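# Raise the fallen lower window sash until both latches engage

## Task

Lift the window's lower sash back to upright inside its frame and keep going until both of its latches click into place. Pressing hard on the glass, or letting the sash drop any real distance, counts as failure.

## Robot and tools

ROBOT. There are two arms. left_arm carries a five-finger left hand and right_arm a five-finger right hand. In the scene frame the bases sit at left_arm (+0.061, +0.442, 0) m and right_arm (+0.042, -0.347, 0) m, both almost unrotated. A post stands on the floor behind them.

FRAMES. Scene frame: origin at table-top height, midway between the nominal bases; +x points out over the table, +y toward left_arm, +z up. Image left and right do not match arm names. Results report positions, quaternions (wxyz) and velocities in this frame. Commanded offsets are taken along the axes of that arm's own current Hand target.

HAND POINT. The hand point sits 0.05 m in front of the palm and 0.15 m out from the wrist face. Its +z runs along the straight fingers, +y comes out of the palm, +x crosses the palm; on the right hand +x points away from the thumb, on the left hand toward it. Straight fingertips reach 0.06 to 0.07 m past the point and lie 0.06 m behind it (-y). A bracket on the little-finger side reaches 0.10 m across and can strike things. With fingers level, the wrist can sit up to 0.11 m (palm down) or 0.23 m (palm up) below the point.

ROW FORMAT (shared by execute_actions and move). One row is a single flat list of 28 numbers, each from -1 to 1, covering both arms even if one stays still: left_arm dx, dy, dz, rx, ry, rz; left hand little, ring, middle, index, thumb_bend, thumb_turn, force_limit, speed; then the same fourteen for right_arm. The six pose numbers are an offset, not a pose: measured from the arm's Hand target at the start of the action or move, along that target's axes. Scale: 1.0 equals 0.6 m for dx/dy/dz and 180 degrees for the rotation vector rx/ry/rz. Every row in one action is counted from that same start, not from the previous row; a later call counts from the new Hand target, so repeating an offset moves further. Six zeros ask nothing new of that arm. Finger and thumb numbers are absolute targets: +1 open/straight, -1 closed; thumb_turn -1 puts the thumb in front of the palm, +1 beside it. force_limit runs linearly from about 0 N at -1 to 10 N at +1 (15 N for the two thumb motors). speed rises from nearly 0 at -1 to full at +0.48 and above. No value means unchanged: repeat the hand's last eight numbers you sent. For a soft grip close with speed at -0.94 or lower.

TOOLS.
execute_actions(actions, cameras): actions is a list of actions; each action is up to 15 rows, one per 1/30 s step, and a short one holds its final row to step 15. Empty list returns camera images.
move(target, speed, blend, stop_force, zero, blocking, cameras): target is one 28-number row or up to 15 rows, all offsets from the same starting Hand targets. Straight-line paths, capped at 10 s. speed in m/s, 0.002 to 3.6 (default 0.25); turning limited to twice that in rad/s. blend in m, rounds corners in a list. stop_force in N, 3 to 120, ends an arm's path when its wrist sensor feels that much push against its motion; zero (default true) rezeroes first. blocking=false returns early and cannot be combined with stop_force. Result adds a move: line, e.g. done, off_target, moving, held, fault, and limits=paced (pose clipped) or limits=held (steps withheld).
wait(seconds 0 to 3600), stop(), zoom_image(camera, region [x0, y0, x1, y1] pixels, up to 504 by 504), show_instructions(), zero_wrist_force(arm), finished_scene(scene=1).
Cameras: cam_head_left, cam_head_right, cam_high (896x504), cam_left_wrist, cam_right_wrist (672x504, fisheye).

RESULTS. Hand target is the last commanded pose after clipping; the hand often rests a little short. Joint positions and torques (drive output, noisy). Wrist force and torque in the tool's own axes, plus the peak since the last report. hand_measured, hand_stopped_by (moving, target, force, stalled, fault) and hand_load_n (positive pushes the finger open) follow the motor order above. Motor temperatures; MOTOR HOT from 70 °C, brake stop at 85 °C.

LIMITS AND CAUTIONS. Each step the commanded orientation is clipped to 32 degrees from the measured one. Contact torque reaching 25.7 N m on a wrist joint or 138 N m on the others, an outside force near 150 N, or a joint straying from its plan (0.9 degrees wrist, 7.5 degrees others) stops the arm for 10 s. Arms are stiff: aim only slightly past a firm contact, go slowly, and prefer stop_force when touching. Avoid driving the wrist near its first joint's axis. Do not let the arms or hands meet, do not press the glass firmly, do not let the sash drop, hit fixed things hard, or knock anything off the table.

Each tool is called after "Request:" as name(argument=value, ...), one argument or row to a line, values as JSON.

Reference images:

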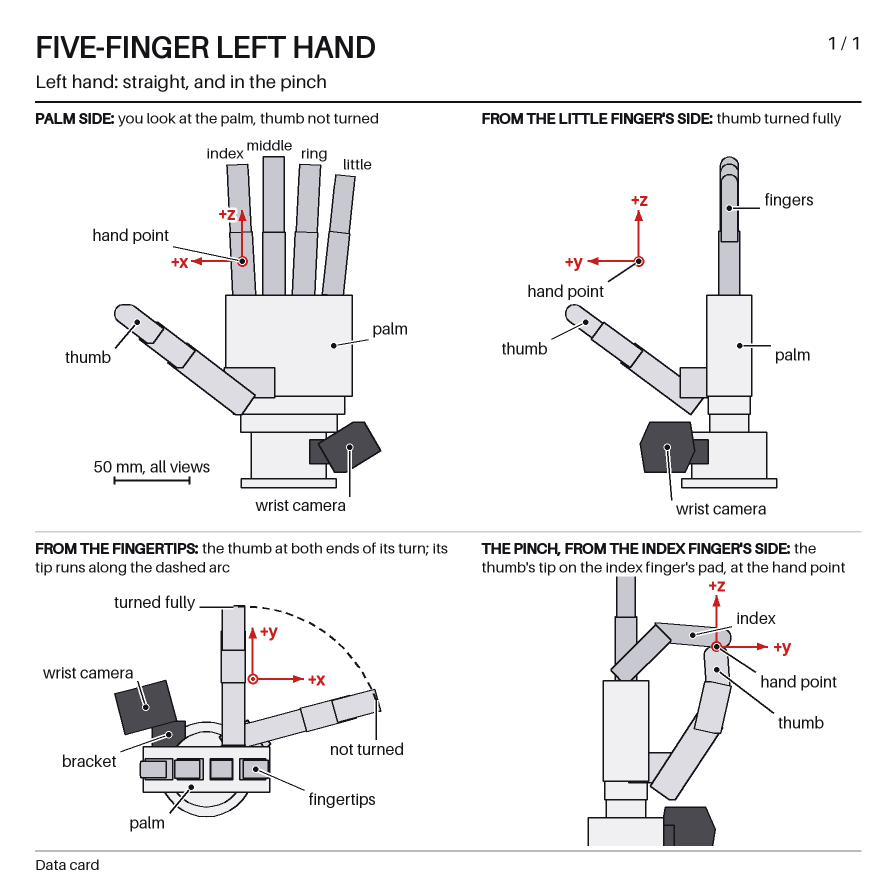

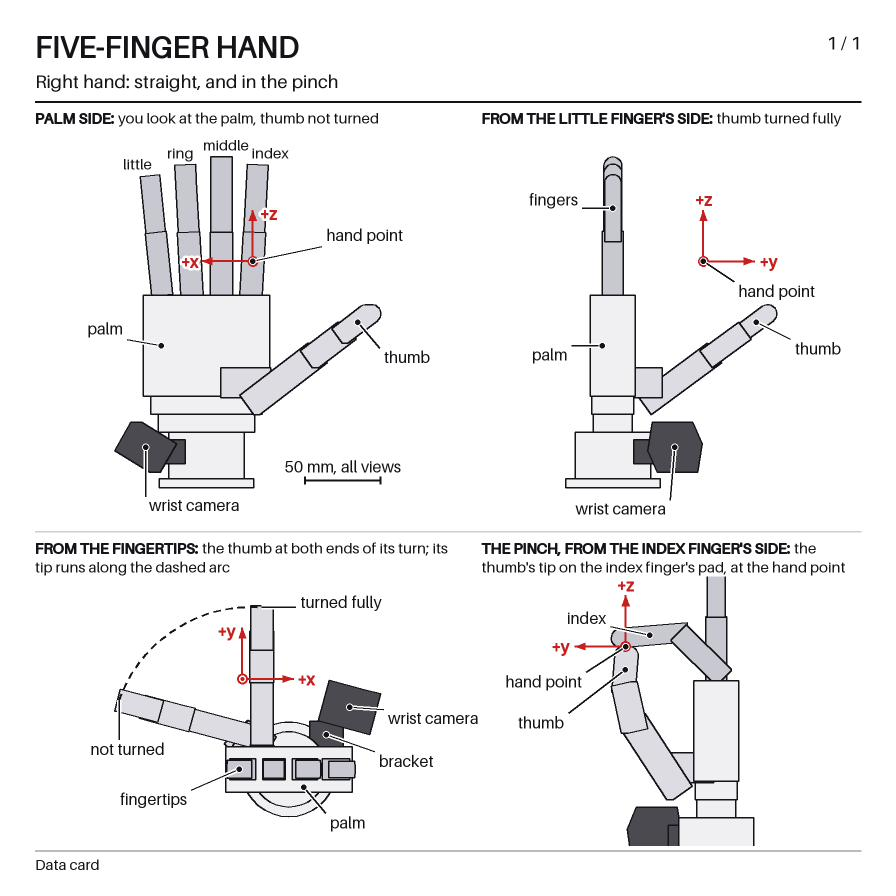

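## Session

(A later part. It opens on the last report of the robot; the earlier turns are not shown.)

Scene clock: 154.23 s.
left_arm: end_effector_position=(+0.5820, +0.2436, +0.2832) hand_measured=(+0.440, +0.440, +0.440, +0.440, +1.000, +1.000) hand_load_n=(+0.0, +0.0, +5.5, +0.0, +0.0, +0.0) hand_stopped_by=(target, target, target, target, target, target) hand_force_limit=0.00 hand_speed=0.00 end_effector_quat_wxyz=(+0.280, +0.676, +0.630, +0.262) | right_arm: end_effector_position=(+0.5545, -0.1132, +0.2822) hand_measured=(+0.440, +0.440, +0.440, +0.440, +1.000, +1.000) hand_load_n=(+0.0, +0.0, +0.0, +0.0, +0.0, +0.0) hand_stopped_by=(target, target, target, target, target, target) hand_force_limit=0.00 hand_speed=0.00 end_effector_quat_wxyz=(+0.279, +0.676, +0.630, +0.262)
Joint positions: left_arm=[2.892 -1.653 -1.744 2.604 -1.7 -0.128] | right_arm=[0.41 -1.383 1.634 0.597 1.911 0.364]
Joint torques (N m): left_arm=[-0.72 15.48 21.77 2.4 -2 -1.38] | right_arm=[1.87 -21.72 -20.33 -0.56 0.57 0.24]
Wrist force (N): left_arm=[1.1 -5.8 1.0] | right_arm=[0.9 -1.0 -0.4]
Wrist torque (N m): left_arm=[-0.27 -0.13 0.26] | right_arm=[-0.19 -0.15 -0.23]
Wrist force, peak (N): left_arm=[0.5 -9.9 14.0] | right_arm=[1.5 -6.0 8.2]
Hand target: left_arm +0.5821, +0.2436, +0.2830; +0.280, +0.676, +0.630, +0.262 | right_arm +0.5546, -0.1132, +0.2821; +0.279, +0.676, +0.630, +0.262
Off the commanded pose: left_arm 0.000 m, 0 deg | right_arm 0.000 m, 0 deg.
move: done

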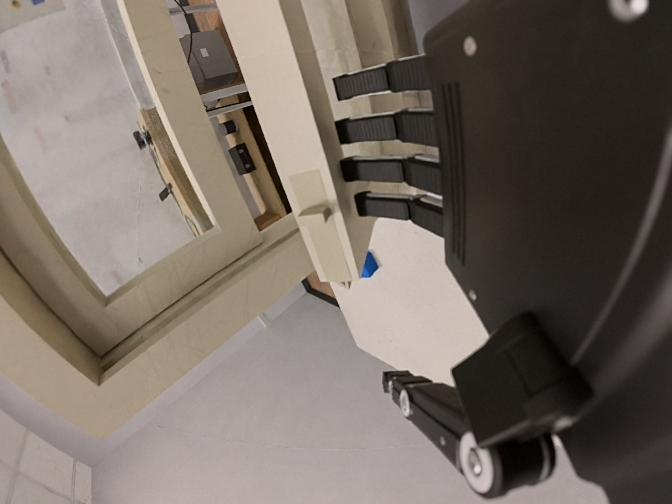

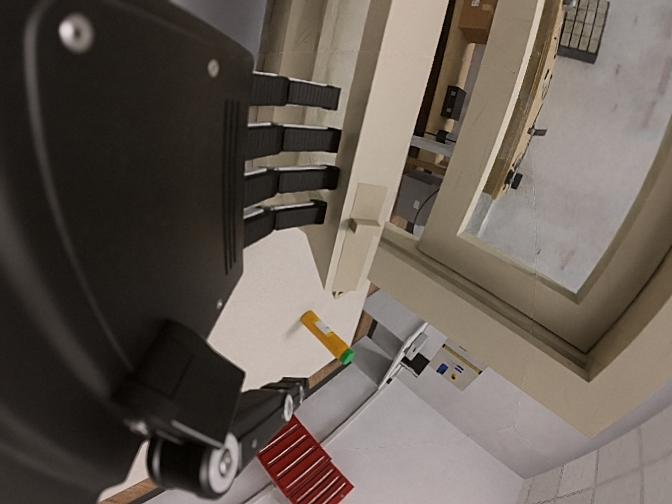

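Request:
move(
  target=[
    [-0.0008,0.054,0.0078,0,0,0,0.44,0.44,0.44,0.44,1,1,0,0,-0.0008,0.0564,0.0102,0,0,0,0.44,0.44,0.44,0.44,1,1,0,0],
    [-0.0018,0.1176,0.0285,0,0,0,0.44,0.44,0.44,0.44,1,1,0,0,-0.0018,0.12,0.0309,0,0,0,0.44,0.44,0.44,0.44,1,1,0,0],
  ],
  speed=0.03,
  blend=0.005,
  cameras=["all"],
)

Request:
zoom_image(
  camera="cam_right_wrist",
  region=[230, 0, 500, 300],
)

Request:
zoom_image(
  camera="cam_left_wrist",
  region=[170, 0, 440, 300],
)

Request:
zoom_image(
  camera="cam_high",
  region=[400, 160, 570, 420],
)

Scene clock: 161.23 s.
left_arm: end_effector_position=(+0.6439, +0.2382, +0.3208) hand_measured=(+0.440, +0.440, +0.440, +0.440, +1.000, +1.000) hand_load_n=(+0.0, +0.0, +0.0, +0.0, +0.0, +0.0) hand_stopped_by=(target, target, target, target, target, target) hand_force_limit=0.00 hand_speed=0.00 end_effector_quat_wxyz=(+0.280, +0.676, +0.630, +0.262) end_effector_velocity=(-0.001, +0.000, +0.000) end_effector_angular_velocity=(-0.001, -0.002, +0.000) | right_arm: end_effector_position=(+0.6185, -0.1189, +0.3199) hand_measured=(+0.440, +0.440, +0.440, +0.440, +1.000, +1.000) hand_load_n=(+0.0, +0.0, +0.5, +0.0, +0.0, +0.0) hand_stopped_by=(target, target, target, target, target, target) hand_force_limit=0.00 hand_speed=0.00 end_effector_quat_wxyz=(+0.279, +0.676, +0.630, +0.261)
Joint positions: left_arm=[2.917 -1.77 -1.511 2.489 -1.682 -0.11] | right_arm=[0.338 -1.293 1.42 0.704 1.863 0.307]
Joint velocities: left_arm=[-0.001 0.003 -0.005 0.004 0 0] | right_arm=[within noise]
Joint torques (N m): left_arm=[-2.62 38.69 4.58 1.54 0.58 0.64] | right_arm=[12.77 -38.8 -5.75 -1.04 1.63 1.52]
Wrist force (N): left_arm=[0.9 -0.9 -0.1] | right_arm=[1.9 -1.8 -0.6]
Wrist torque (N m): left_arm=[-0.13 -0.12 0.02] | right_arm=[-0.20 -0.22 0.00]
Wrist force, peak (N): left_arm=[1.6 -6.9 -1.4] | right_arm=[1.5 -6.5 0.9]
Hand target: left_arm +0.6438, +0.2381, +0.3209; +0.280, +0.676, +0.630, +0.262 | right_arm +0.6184, -0.1188, +0.3199; +0.279, +0.676, +0.630, +0.262
Off the commanded pose: left_arm 0.000 m, 0 deg | right_arm 0.000 m, 0 deg.
move: done

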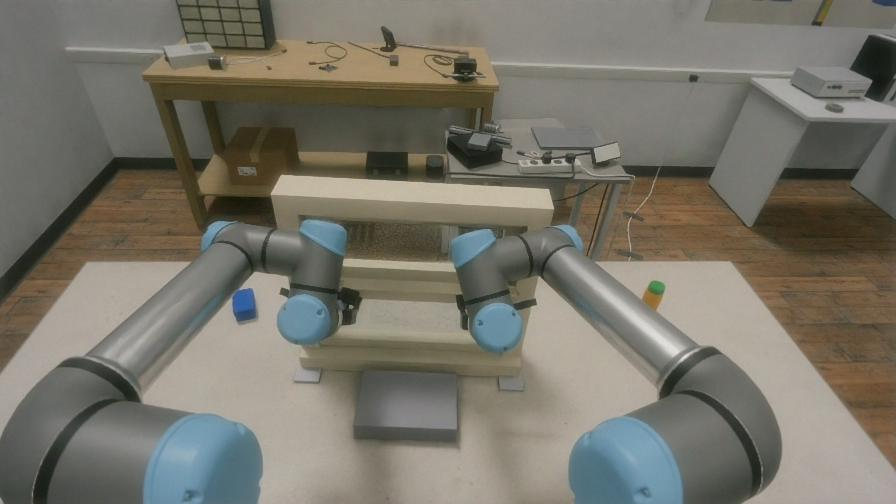

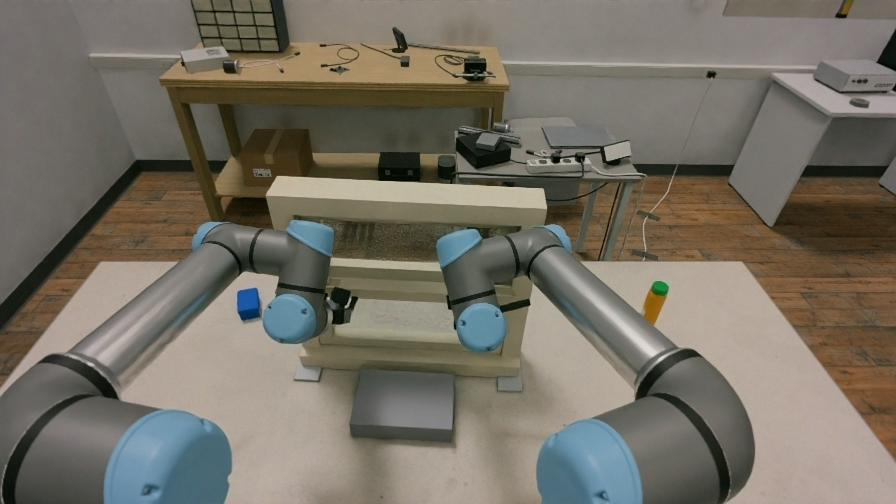

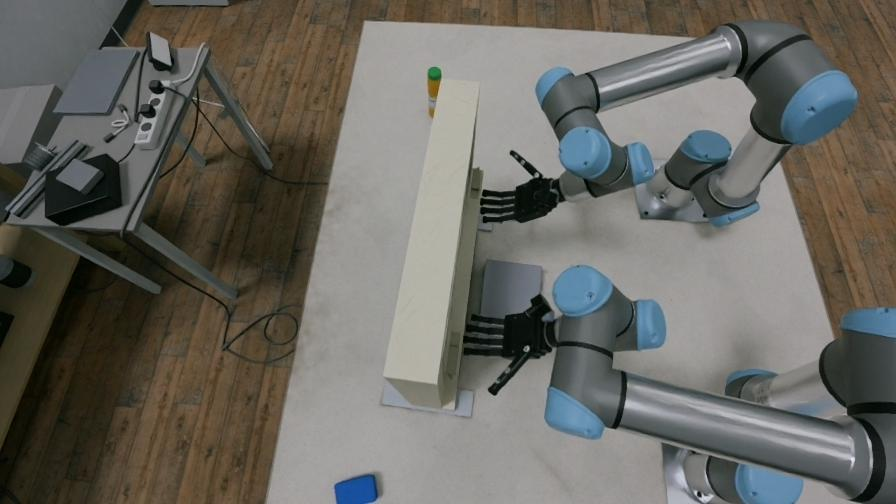

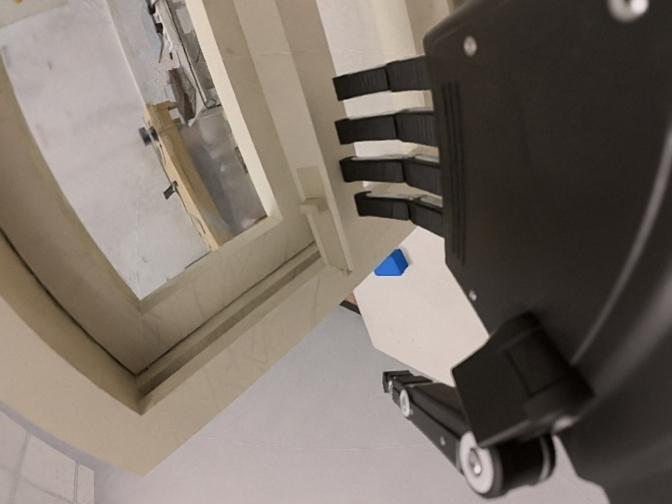

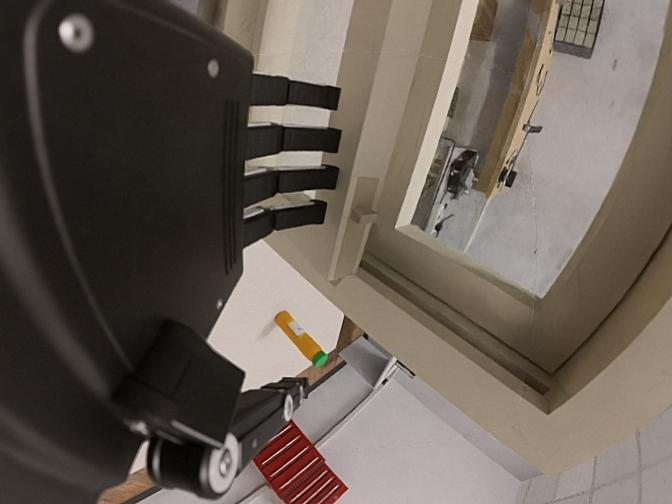

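Scaled by 1.680 from the camera's image (finer frame: 960x720).

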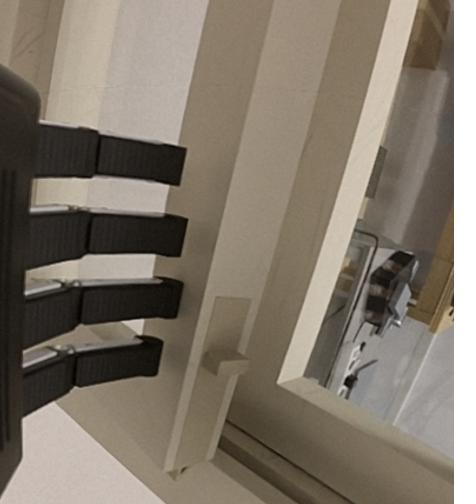

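Scaled by 1.680 from the camera's image (finer frame: 960x720).

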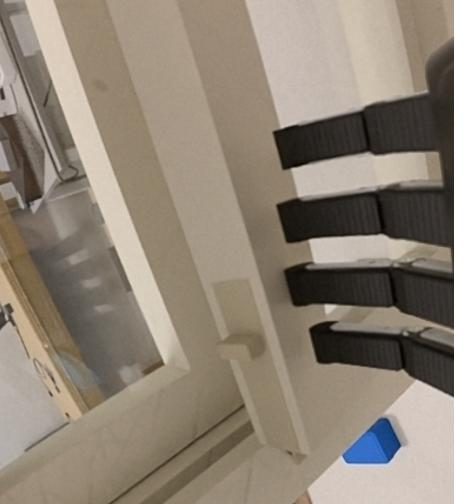

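Scaled by 1.938 from the camera's image (finer frame: 1280x720).

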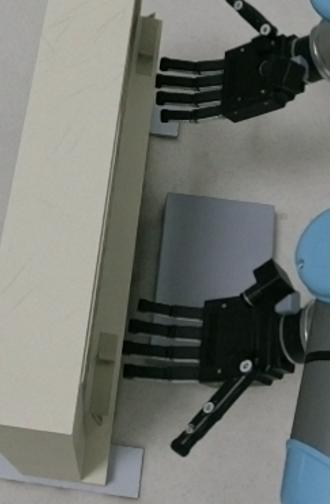

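Request:
move(
  target=[0,0.0141,-0.0141,0,0,0,0.44,0.44,0.44,0.44,1,1,0,0,0,0.0141,-0.0141,0,0,0,0.44,0.44,0.44,0.44,1,1,0,0],
  speed=0.03,
)

Request:
move(
  target=[-0.0009,0.0354,0.0354,0,0,0,0.44,0.44,0.44,0.44,1,1,0,0,-0.0009,0.0354,0.0354,0,0,0,0.44,0.44,0.44,0.44,1,1,0,0],
  speed=0.01,
  stop_force=4,
  cameras=["all"],
)

Request:
zoom_image(
  camera="cam_right_wrist",
  region=[230, 0, 500, 300],
)

Request:
zoom_image(
  camera="cam_left_wrist",
  region=[170, 0, 440, 300],
)

Request:
zoom_image(
  camera="cam_head_right",
  region=[260, 160, 560, 400],
)

Scene clock: 164.80 s.
left_arm: end_effector_position=(+0.6438, +0.2381, +0.3331) hand_measured=(+0.440, +0.440, +0.440, +0.440, +1.000, +1.000) hand_load_n=(+0.0, +0.5, +0.5, +0.0, +0.0, +0.0) hand_stopped_by=(target, target, target, target, target, target) hand_force_limit=0.00 hand_speed=0.00 end_effector_quat_wxyz=(+0.280, +0.676, +0.630, +0.262) end_effector_velocity=(+0.000, +0.000, +0.000) end_effector_angular_velocity=(-0.001, -0.005, +0.000) | right_arm: end_effector_position=(+0.6184, -0.1188, +0.3321) hand_measured=(+0.440, +0.440, +0.440, +0.440, +1.000, +1.000) hand_load_n=(+0.0, +0.0, +1.5, +0.0, +0.0, +0.0) hand_stopped_by=(target, target, target, target, target, target) hand_force_limit=0.00 hand_speed=0.00 end_effector_quat_wxyz=(+0.279, +0.676, +0.630, +0.262) end_effector_velocity=(+0.000, +0.000, -0.002) end_effector_angular_velocity=(+0.000, +0.000, +0.000)
Joint positions: left_arm=[2.917 -1.766 -1.484 2.459 -1.682 -0.11] | right_arm=[0.338 -1.296 1.393 0.734 1.863 0.307]
Joint velocities: left_arm=[0.001 0.002 -0.005 0.008 0 0] | right_arm=[0 0 0.005 -0.006 0 0]
Joint torques (N m): left_arm=[-5.71 29.51 4.19 1.41 -1.62 -1.78] | right_arm=[5.91 -30.21 -6.53 -1.19 -0.79 -0.9]
Wrist force (N): left_arm=[1.0 -0.8 0.2] | right_arm=[1.0 -3.2 -0.6]
Wrist torque (N m): left_arm=[-0.14 -0.14 0.02] | right_arm=[-0.24 -0.18 -0.09]
Wrist force, peak (N): left_arm=[1.0 -1.3 0.1] | right_arm=[1.3 -3.9 -0.2]
Hand target: left_arm +0.6438, +0.2381, +0.3328; +0.280, +0.676, +0.630, +0.262 | right_arm +0.6184, -0.1188, +0.3319; +0.279, +0.676, +0.630, +0.262
Off the commanded pose: left_arm 0.000 m, 0 deg | right_arm 0.000 m, 0 deg.
move: done

Scene clock: 166.63 s.
left_arm: end_effector_position=(+0.6522, +0.2374, +0.3328) hand_measured=(+0.440, +0.440, +0.440, +0.440, +1.000, +1.000) hand_load_n=(+0.0, +0.0, +0.0, +0.5, +0.0, +0.0) hand_stopped_by=(target, target, target, target, target, target) hand_force_limit=0.00 hand_speed=0.00 end_effector_quat_wxyz=(+0.280, +0.676, +0.630, +0.262) | right_arm: end_effector_position=(+0.6253, -0.1194, +0.3318) hand_measured=(+0.440, +0.440, +0.440, +0.440, +1.000, +1.000) hand_load_n=(+0.0, +0.0, +0.0, +0.0, +0.0, +0.0) hand_stopped_by=(target, target, target, target, target, target) hand_force_limit=0.00 hand_speed=0.00 end_effector_quat_wxyz=(+0.279, +0.676, +0.630, +0.261)
Joint positions: left_arm=[2.92 -1.785 -1.462 2.456 -1.68 -0.108] | right_arm=[0.332 -1.284 1.377 0.737 1.858 0.302]
Joint torques (N m): left_arm=[-5.6 40.58 5.75 1.83 -1.67 -1.66] | right_arm=[12.36 -39.14 -5.1 -0.72 1.84 1.64]
Wrist force (N): left_arm=[0.5 -2.5 -1.3] | right_arm=[1.4 -1.0 -0.5]
Wrist torque (N m): left_arm=[-0.13 -0.15 0.05] | right_arm=[-0.18 -0.21 -0.04]
Wrist force, peak (N): left_arm=[1.7 -7.4 -5.8] | right_arm=[2.2 -7.3 -7.1]
Hand target: left_arm +0.6522, +0.2374, +0.3328; +0.280, +0.676, +0.630, +0.262 (not the last commanded pose) | right_arm +0.6253, -0.1194, +0.3318; +0.279, +0.676, +0.630, +0.261 (not the last commanded pose)
Off the commanded pose: left_arm 0.022 m, 0 deg | right_arm 0.023 m, 0 deg.
move: contact (left_arm, right_arm)

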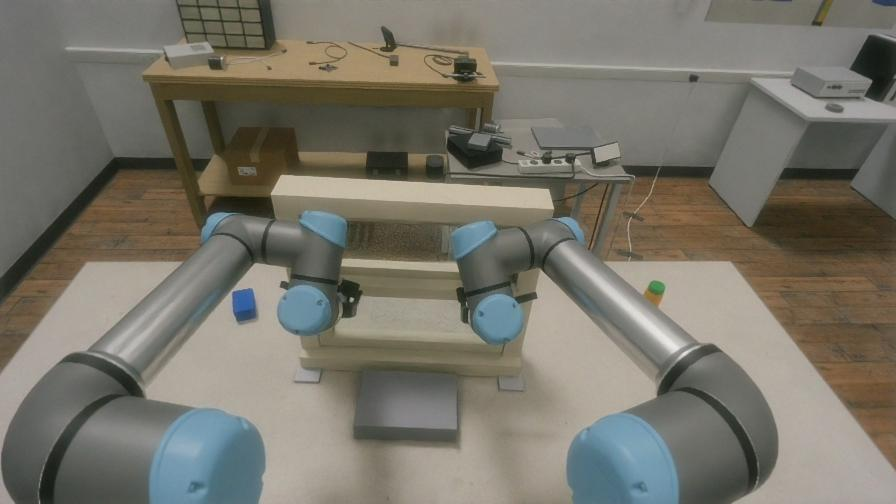

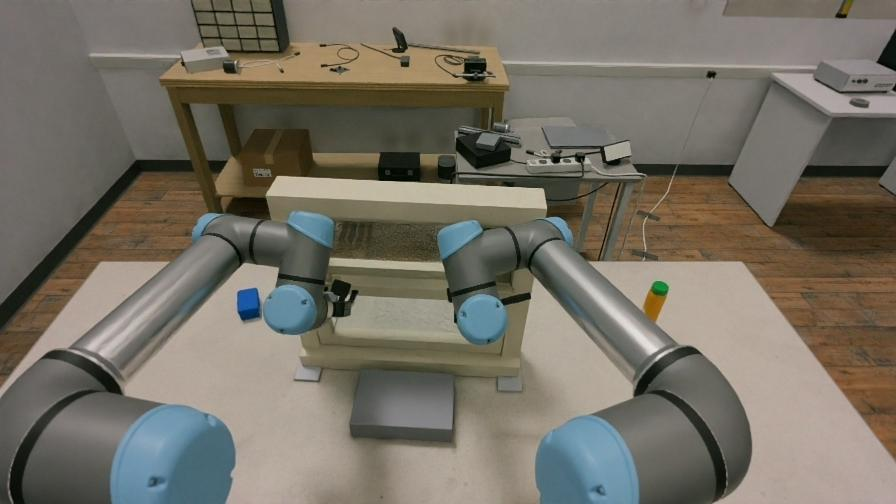

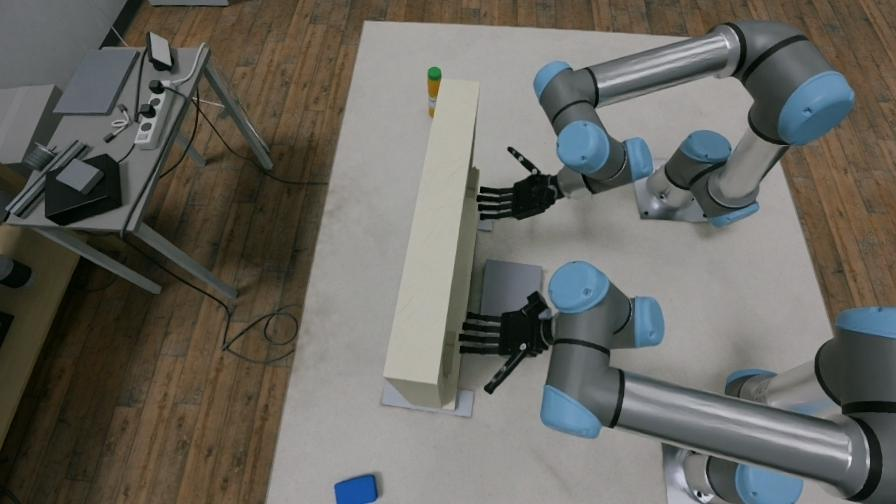

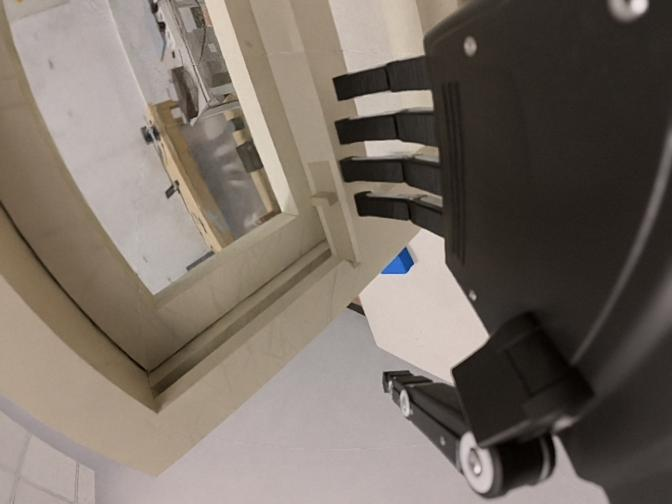

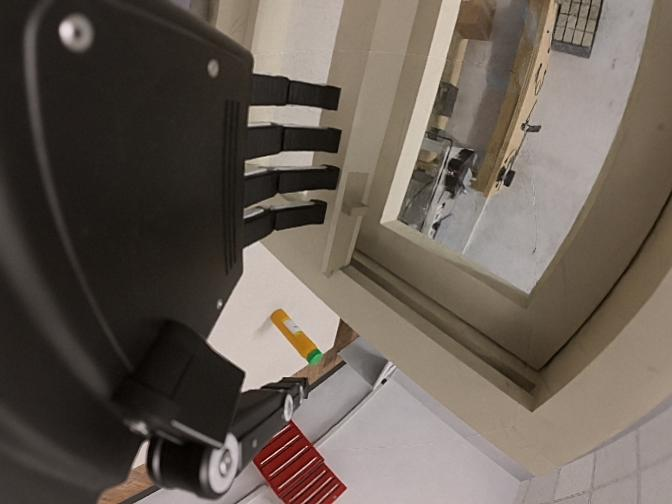

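Scaled by 1.680 from the camera's image (finer frame: 960x720).

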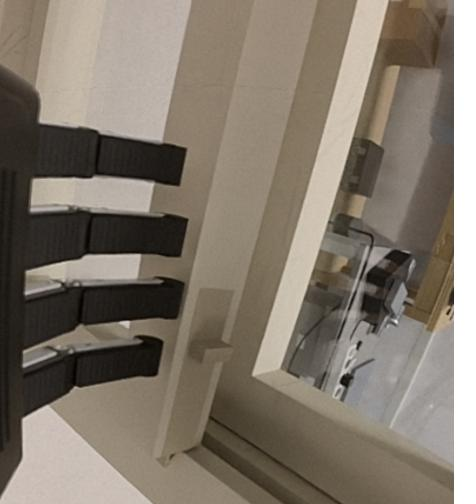

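Scaled by 1.680 from the camera's image (finer frame: 960x720).

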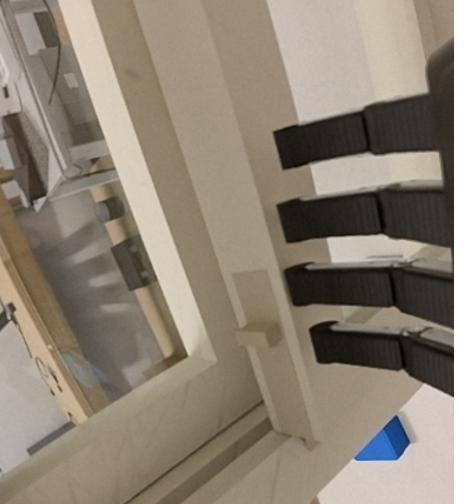

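Scaled by 1.680 from the camera's image (finer frame: 1280x720).

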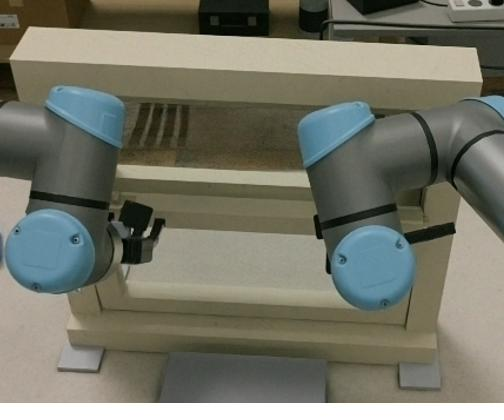

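Request:
move(
  target=[-0.0009,0.0354,0.0354,0,0,0,0.44,0.44,0.44,0.44,1,1,0,0,-0.0009,0.0354,0.0354,0,0,0,0.44,0.44,0.44,0.44,1,1,0,0],
  speed=0.01,
  stop_force=10,
  cameras=["cam_left_wrist","cam_right_wrist","cam_high","cam_head_right"],
)

Scene clock: 169.83 s.
left_arm: end_effector_position=(+0.6553, +0.2371, +0.3329) hand_measured=(+0.440, +0.440, +0.440, +0.440, +1.000, +1.000) hand_load_n=(+0.0, +0.0, +0.0, +0.0, +0.0, +0.0) hand_stopped_by=(target, target, target, target, target, target) hand_force_limit=0.00 hand_speed=0.00 end_effector_quat_wxyz=(+0.280, +0.676, +0.630, +0.262) | right_arm: end_effector_position=(+0.6294, -0.1197, +0.3318) hand_measured=(+0.440, +0.440, +0.440, +0.440, +1.000, +1.000) hand_load_n=(+0.0, +0.0, +0.0, +0.0, +0.0, +0.0) hand_stopped_by=(target, target, target, target, target, target) hand_force_limit=0.00 hand_speed=0.00 end_effector_quat_wxyz=(+0.279, +0.676, +0.630, +0.261)
Joint positions: left_arm=[2.92 -1.791 -1.453 2.454 -1.679 -0.107] | right_arm=[0.328 -1.276 1.366 0.738 1.856 0.299]
Joint torques (N m): left_arm=[-4.9 41.1 5.21 1.45 -1.75 -1.88] | right_arm=[10.7 -39.31 -4.81 -1.02 1.75 1.49]
Wrist force (N): left_arm=[0.7 -0.9 0.2] | right_arm=[1.5 -3.4 -3.0]
Wrist torque (N m): left_arm=[-0.17 -0.09 0.01] | right_arm=[-0.10 -0.14 -0.08]
Wrist force, peak (N): left_arm=[2.8 -9.9 -8.5] | right_arm=[1.7 -9.3 -9.4]
Hand target: left_arm +0.6553, +0.2371, +0.3329; +0.280, +0.676, +0.630, +0.262 (not the last commanded pose) | right_arm +0.6294, -0.1197, +0.3318; +0.279, +0.676, +0.630, +0.261 (not the last commanded pose)
Off the commanded pose: left_arm 0.027 m, 0 deg | right_arm 0.026 m, 0 deg.
move: contact (left_arm, right_arm)
Images, in order (width x height): cam_head_right 896x504, cam_high 896x504, cam_left_wrist 672x504, cam_right_wrist 672x504.

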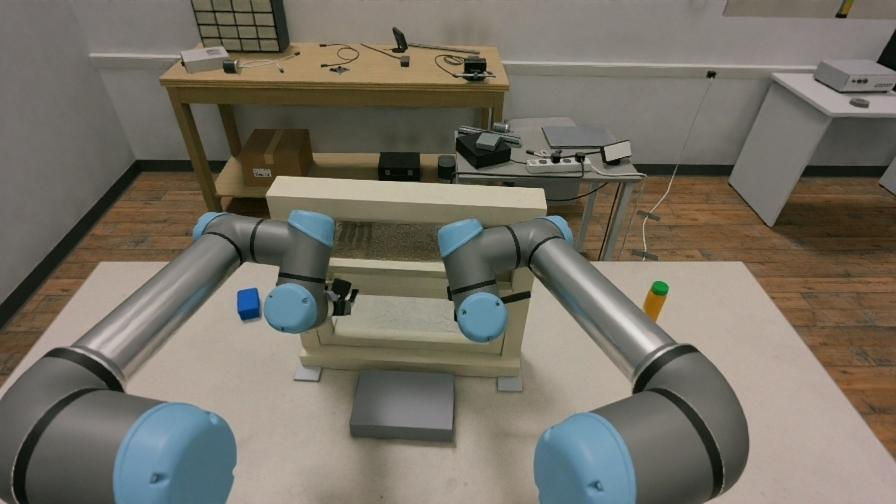

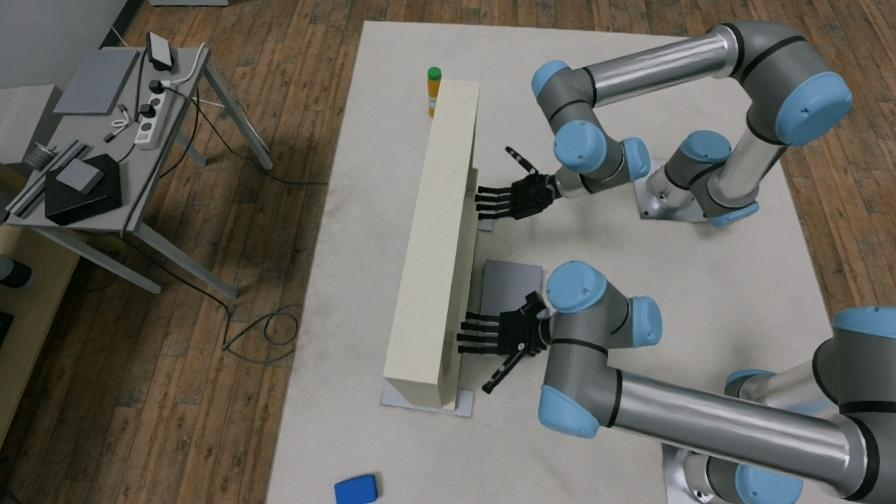

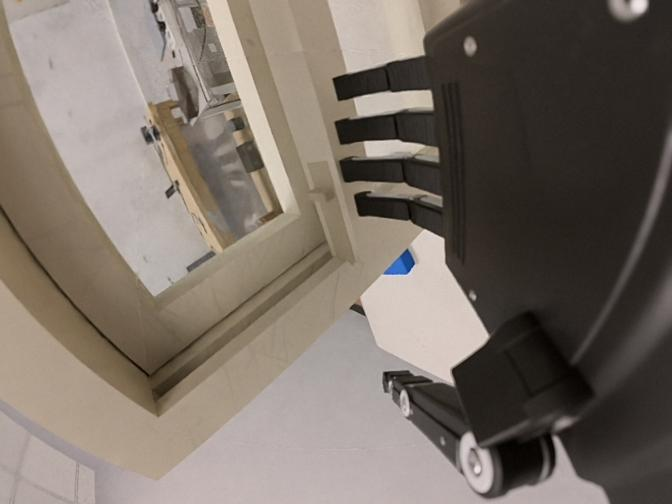

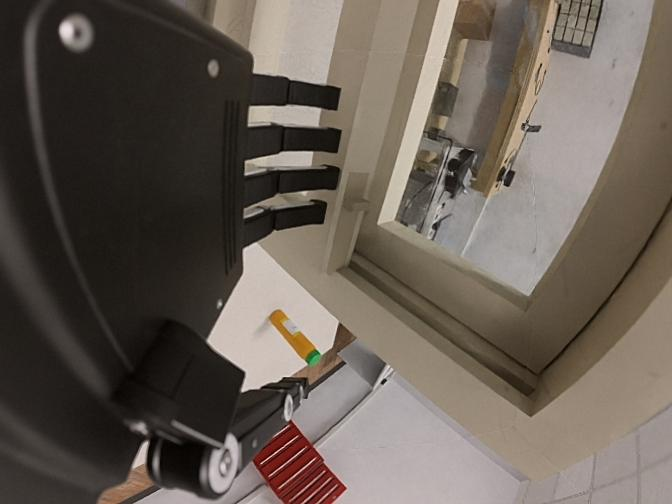

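Request:
move(
  target=[
    [0,0,0,0,0,0,0.44,0.44,0.44,0.44,1,1,0,0,0.0009,-0.0354,-0.0354,0,0,0,0.44,0.44,0.44,0.44,1,1,0,0],
    [0,0,0,0,0,0,0.44,0.44,0.44,0.44,1,1,0,0,0.0759,-0.0727,0.0019,0,0,0,-1,-1,-1,-1,1,1,0,0],
  ],
  speed=0.05,
  cameras=["cam_left_wrist","cam_right_wrist","cam_high","cam_head_right"],
)

Scene clock: 176.10 s.
left_arm: end_effector_position=(+0.6553, +0.2371, +0.3329) hand_measured=(+0.440, +0.440, +0.440, +0.440, +1.000, +1.000) hand_load_n=(+0.0, +0.0, +0.0, +0.0, +0.0, +0.0) hand_stopped_by=(target, target, target, target, target, target) hand_force_limit=0.00 hand_speed=0.00 end_effector_quat_wxyz=(+0.280, +0.676, +0.630, +0.262) | right_arm: end_effector_position=(+0.6026, -0.0722, +0.3003) hand_measured=(-1.000, -1.000, -1.000, -1.000, +1.000, +1.000) hand_load_n=(+0.0, +0.0, +0.0, +0.0, +0.0, +0.0) hand_stopped_by=(target, target, target, target, target, target) hand_force_limit=0.00 hand_speed=0.00 end_effector_quat_wxyz=(+0.279, +0.676, +0.630, +0.261)
Joint positions: left_arm=[2.92 -1.791 -1.453 2.454 -1.679 -0.107] | right_arm=[0.449 -1.237 1.401 0.695 1.937 0.395]
Joint torques (N m): left_arm=[1.97 34.42 16.15 1.47 -1.61 -1.67] | right_arm=[-12.8 -37.2 -4.84 2.06 -1.02 -1.46]
Wrist force (N): left_arm=[1.2 -2.9 -2.0] | right_arm=[1.2 -1.1 -0.4]
Wrist torque (N m): left_arm=[-0.18 -0.17 0.07] | right_arm=[-0.22 -0.18 -0.06]
Wrist force, peak (N): left_arm=[1.4 -3.3 -1.9] | right_arm=[1.5 -3.4 -3.4]
Hand target: left_arm +0.6553, +0.2371, +0.3329; +0.280, +0.676, +0.630, +0.262 | right_arm +0.6026, -0.0722, +0.3003; +0.279, +0.676, +0.630, +0.261
Off the commanded pose: left_arm 0.000 m, 0 deg | right_arm 0.000 m, 0 deg.
move: done
Images, in order (width x height): cam_head_right 896x504, cam_high 896x504, cam_left_wrist 672x504, cam_right_wrist 672x504.

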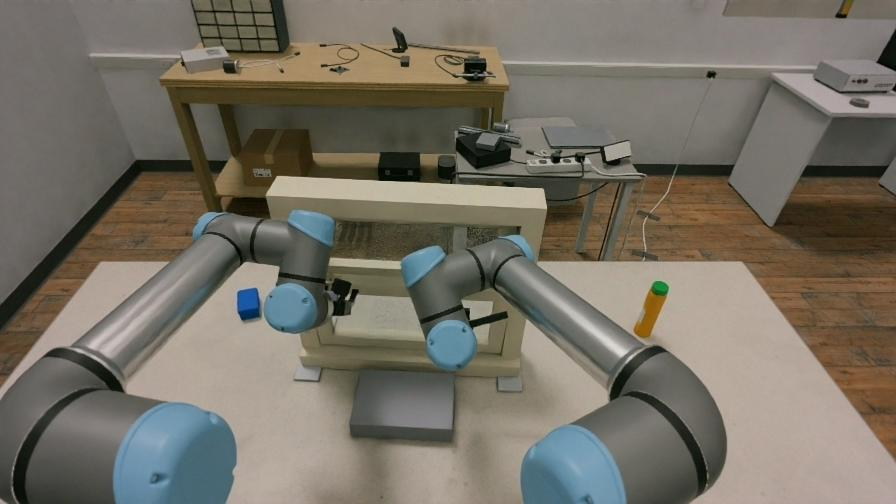

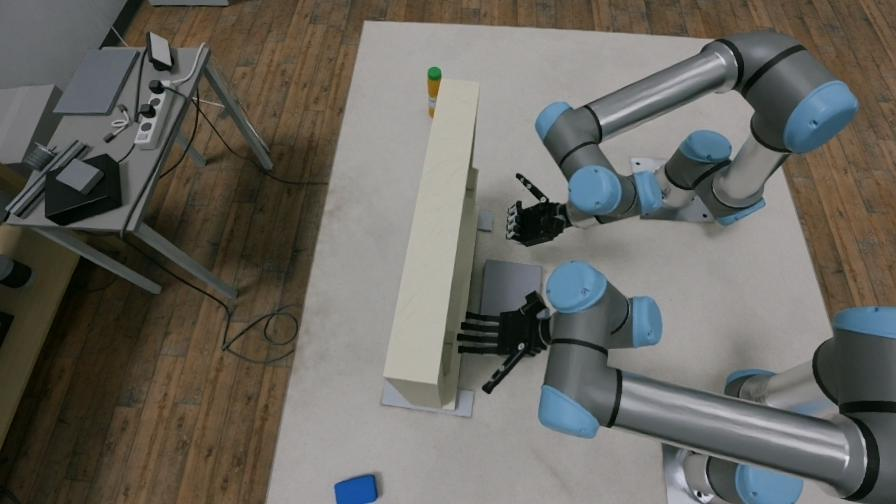

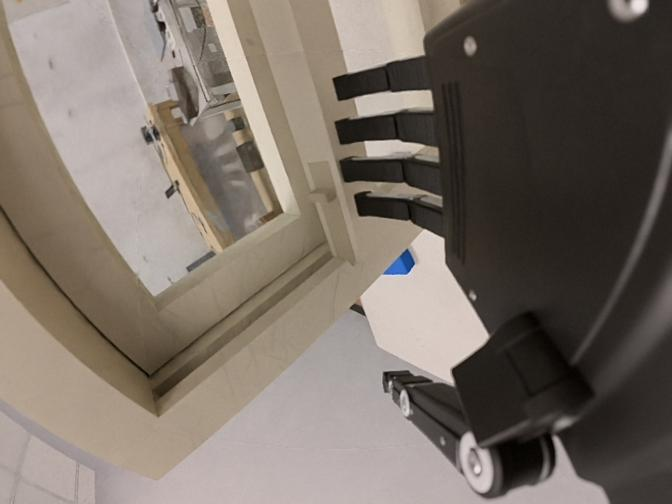

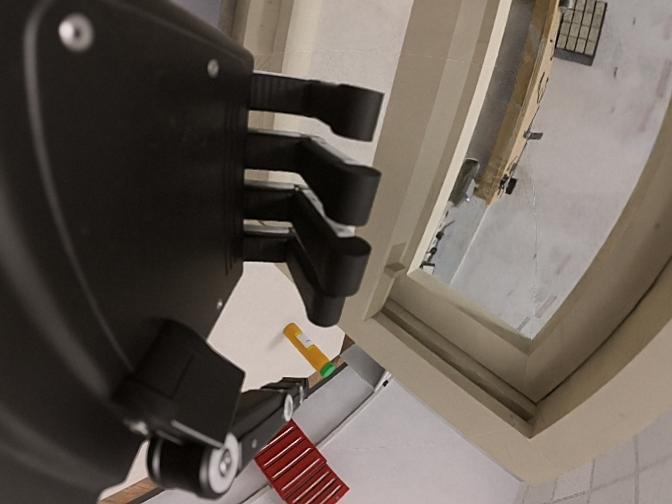

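Request:
move(
  target=[0,0,0,0,0,0,0.44,0.44,0.44,0.44,1,1,0,0,-0.0022,0.0943,0.0943,0,0,0,-1,-1,-1,-1,1,1,0,0],
  speed=0.02,
  stop_force=4,
  cameras=["cam_left_wrist","cam_right_wrist","cam_high","cam_head_right"],
)

Request:
zoom_image(
  camera="cam_right_wrist",
  region=[230, 0, 500, 350],
)

Scene clock: 182.27 s.
left_arm: end_effector_position=(+0.6553, +0.2371, +0.3329) hand_measured=(+0.440, +0.440, +0.440, +0.440, +1.000, +1.000) hand_load_n=(+0.0, +0.0, +0.5, +0.0, +0.0, +0.0) hand_stopped_by=(target, target, target, target, target, target) hand_force_limit=0.00 hand_speed=0.00 end_effector_quat_wxyz=(+0.280, +0.676, +0.630, +0.262) | right_arm: end_effector_position=(+0.6772, -0.0786, +0.3002) hand_measured=(-1.000, -1.000, -1.000, -1.000, +1.000, +1.000) hand_load_n=(+0.0, +0.0, -0.5, +0.0, +0.0, +0.0) hand_stopped_by=(target, target, target, target, target, target) hand_force_limit=0.00 hand_speed=0.00 end_effector_quat_wxyz=(+0.279, +0.676, +0.630, +0.261)
Joint positions: left_arm=[2.92 -1.791 -1.453 2.454 -1.679 -0.107] | right_arm=[0.373 -1.107 1.213 0.734 1.886 0.334]
Joint torques (N m): left_arm=[6.74 21.75 25.81 1.31 -1.44 -1.72] | right_arm=[12.36 -35.71 -10.77 1.77 1.72 1.61]
Wrist force (N): left_arm=[1.0 -3.0 -1.1] | right_arm=[1.5 -1.2 -0.2]
Wrist torque (N m): left_arm=[-0.20 -0.18 0.08] | right_arm=[-0.23 -0.25 -0.10]
Wrist force, peak (N): left_arm=[1.2 -3.3 -1.9] | right_arm=[1.3 -12.0 -3.9]
Hand target: left_arm +0.6553, +0.2371, +0.3329; +0.280, +0.676, +0.630, +0.262 | right_arm +0.6772, -0.0786, +0.3002; +0.279, +0.676, +0.630, +0.261 (not the last commanded pose)
Off the commanded pose: left_arm 0.000 m, 0 deg | right_arm 0.005 m, 0 deg.
move: contact (right_arm)
Images, in order (width x height): cam_head_right 896x504, cam_high 896x504, cam_left_wrist 672x504, cam_right_wrist 672x504.

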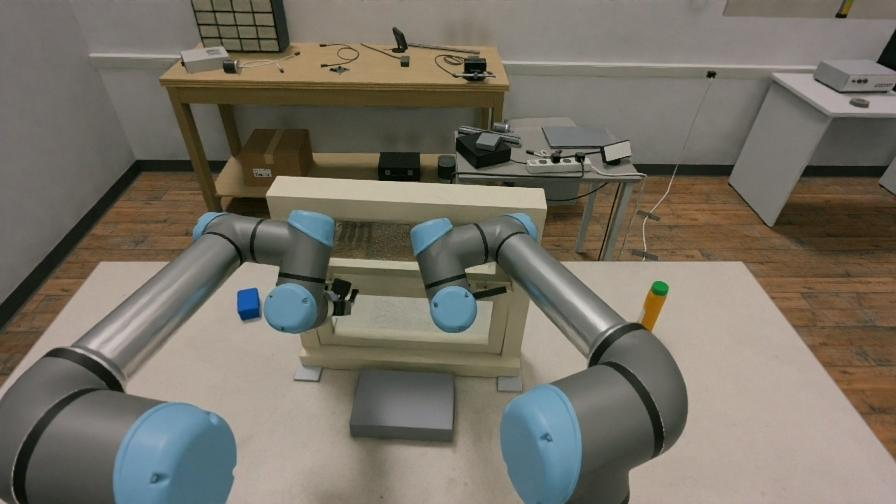

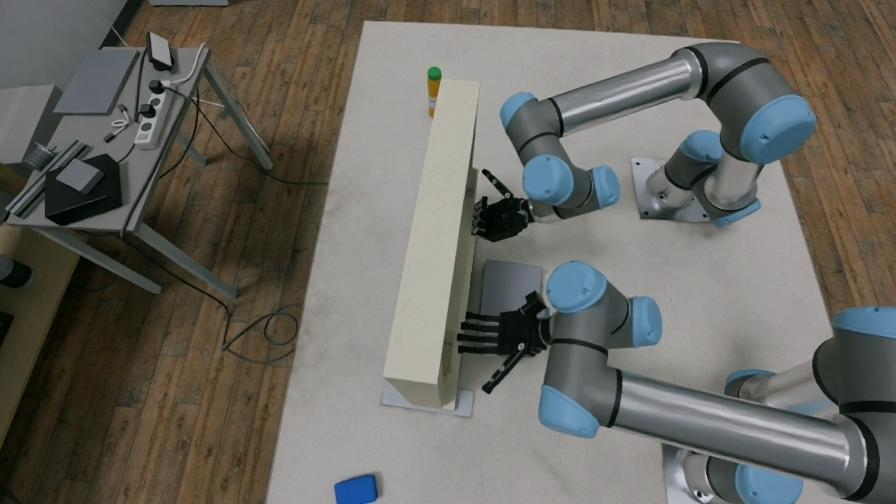

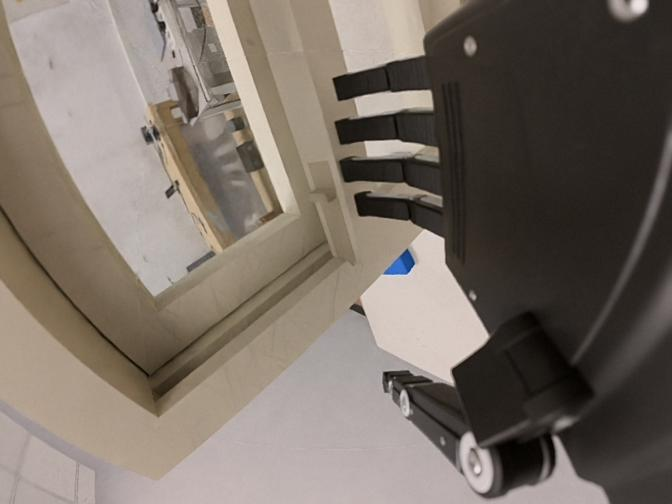

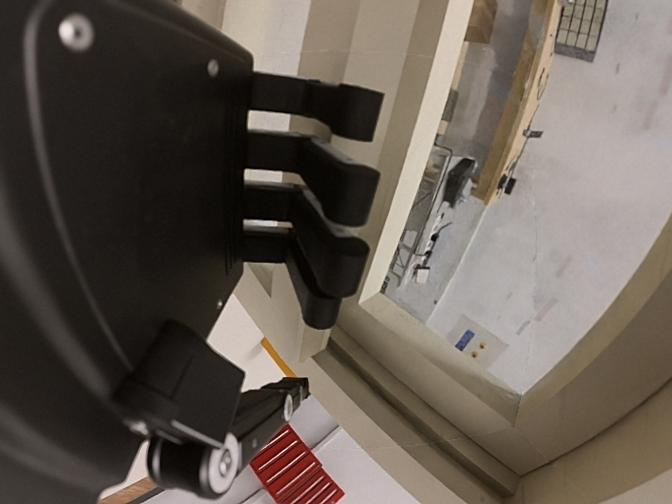

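Scaled by 1.440 from the camera's image (finer frame: 960x720).

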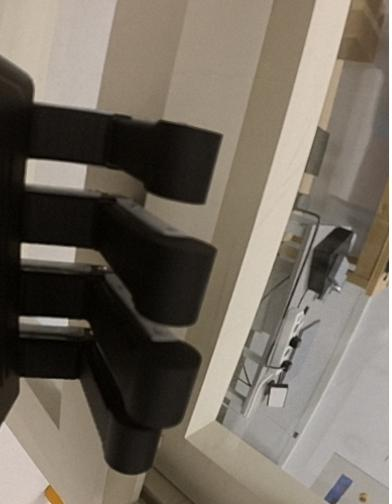

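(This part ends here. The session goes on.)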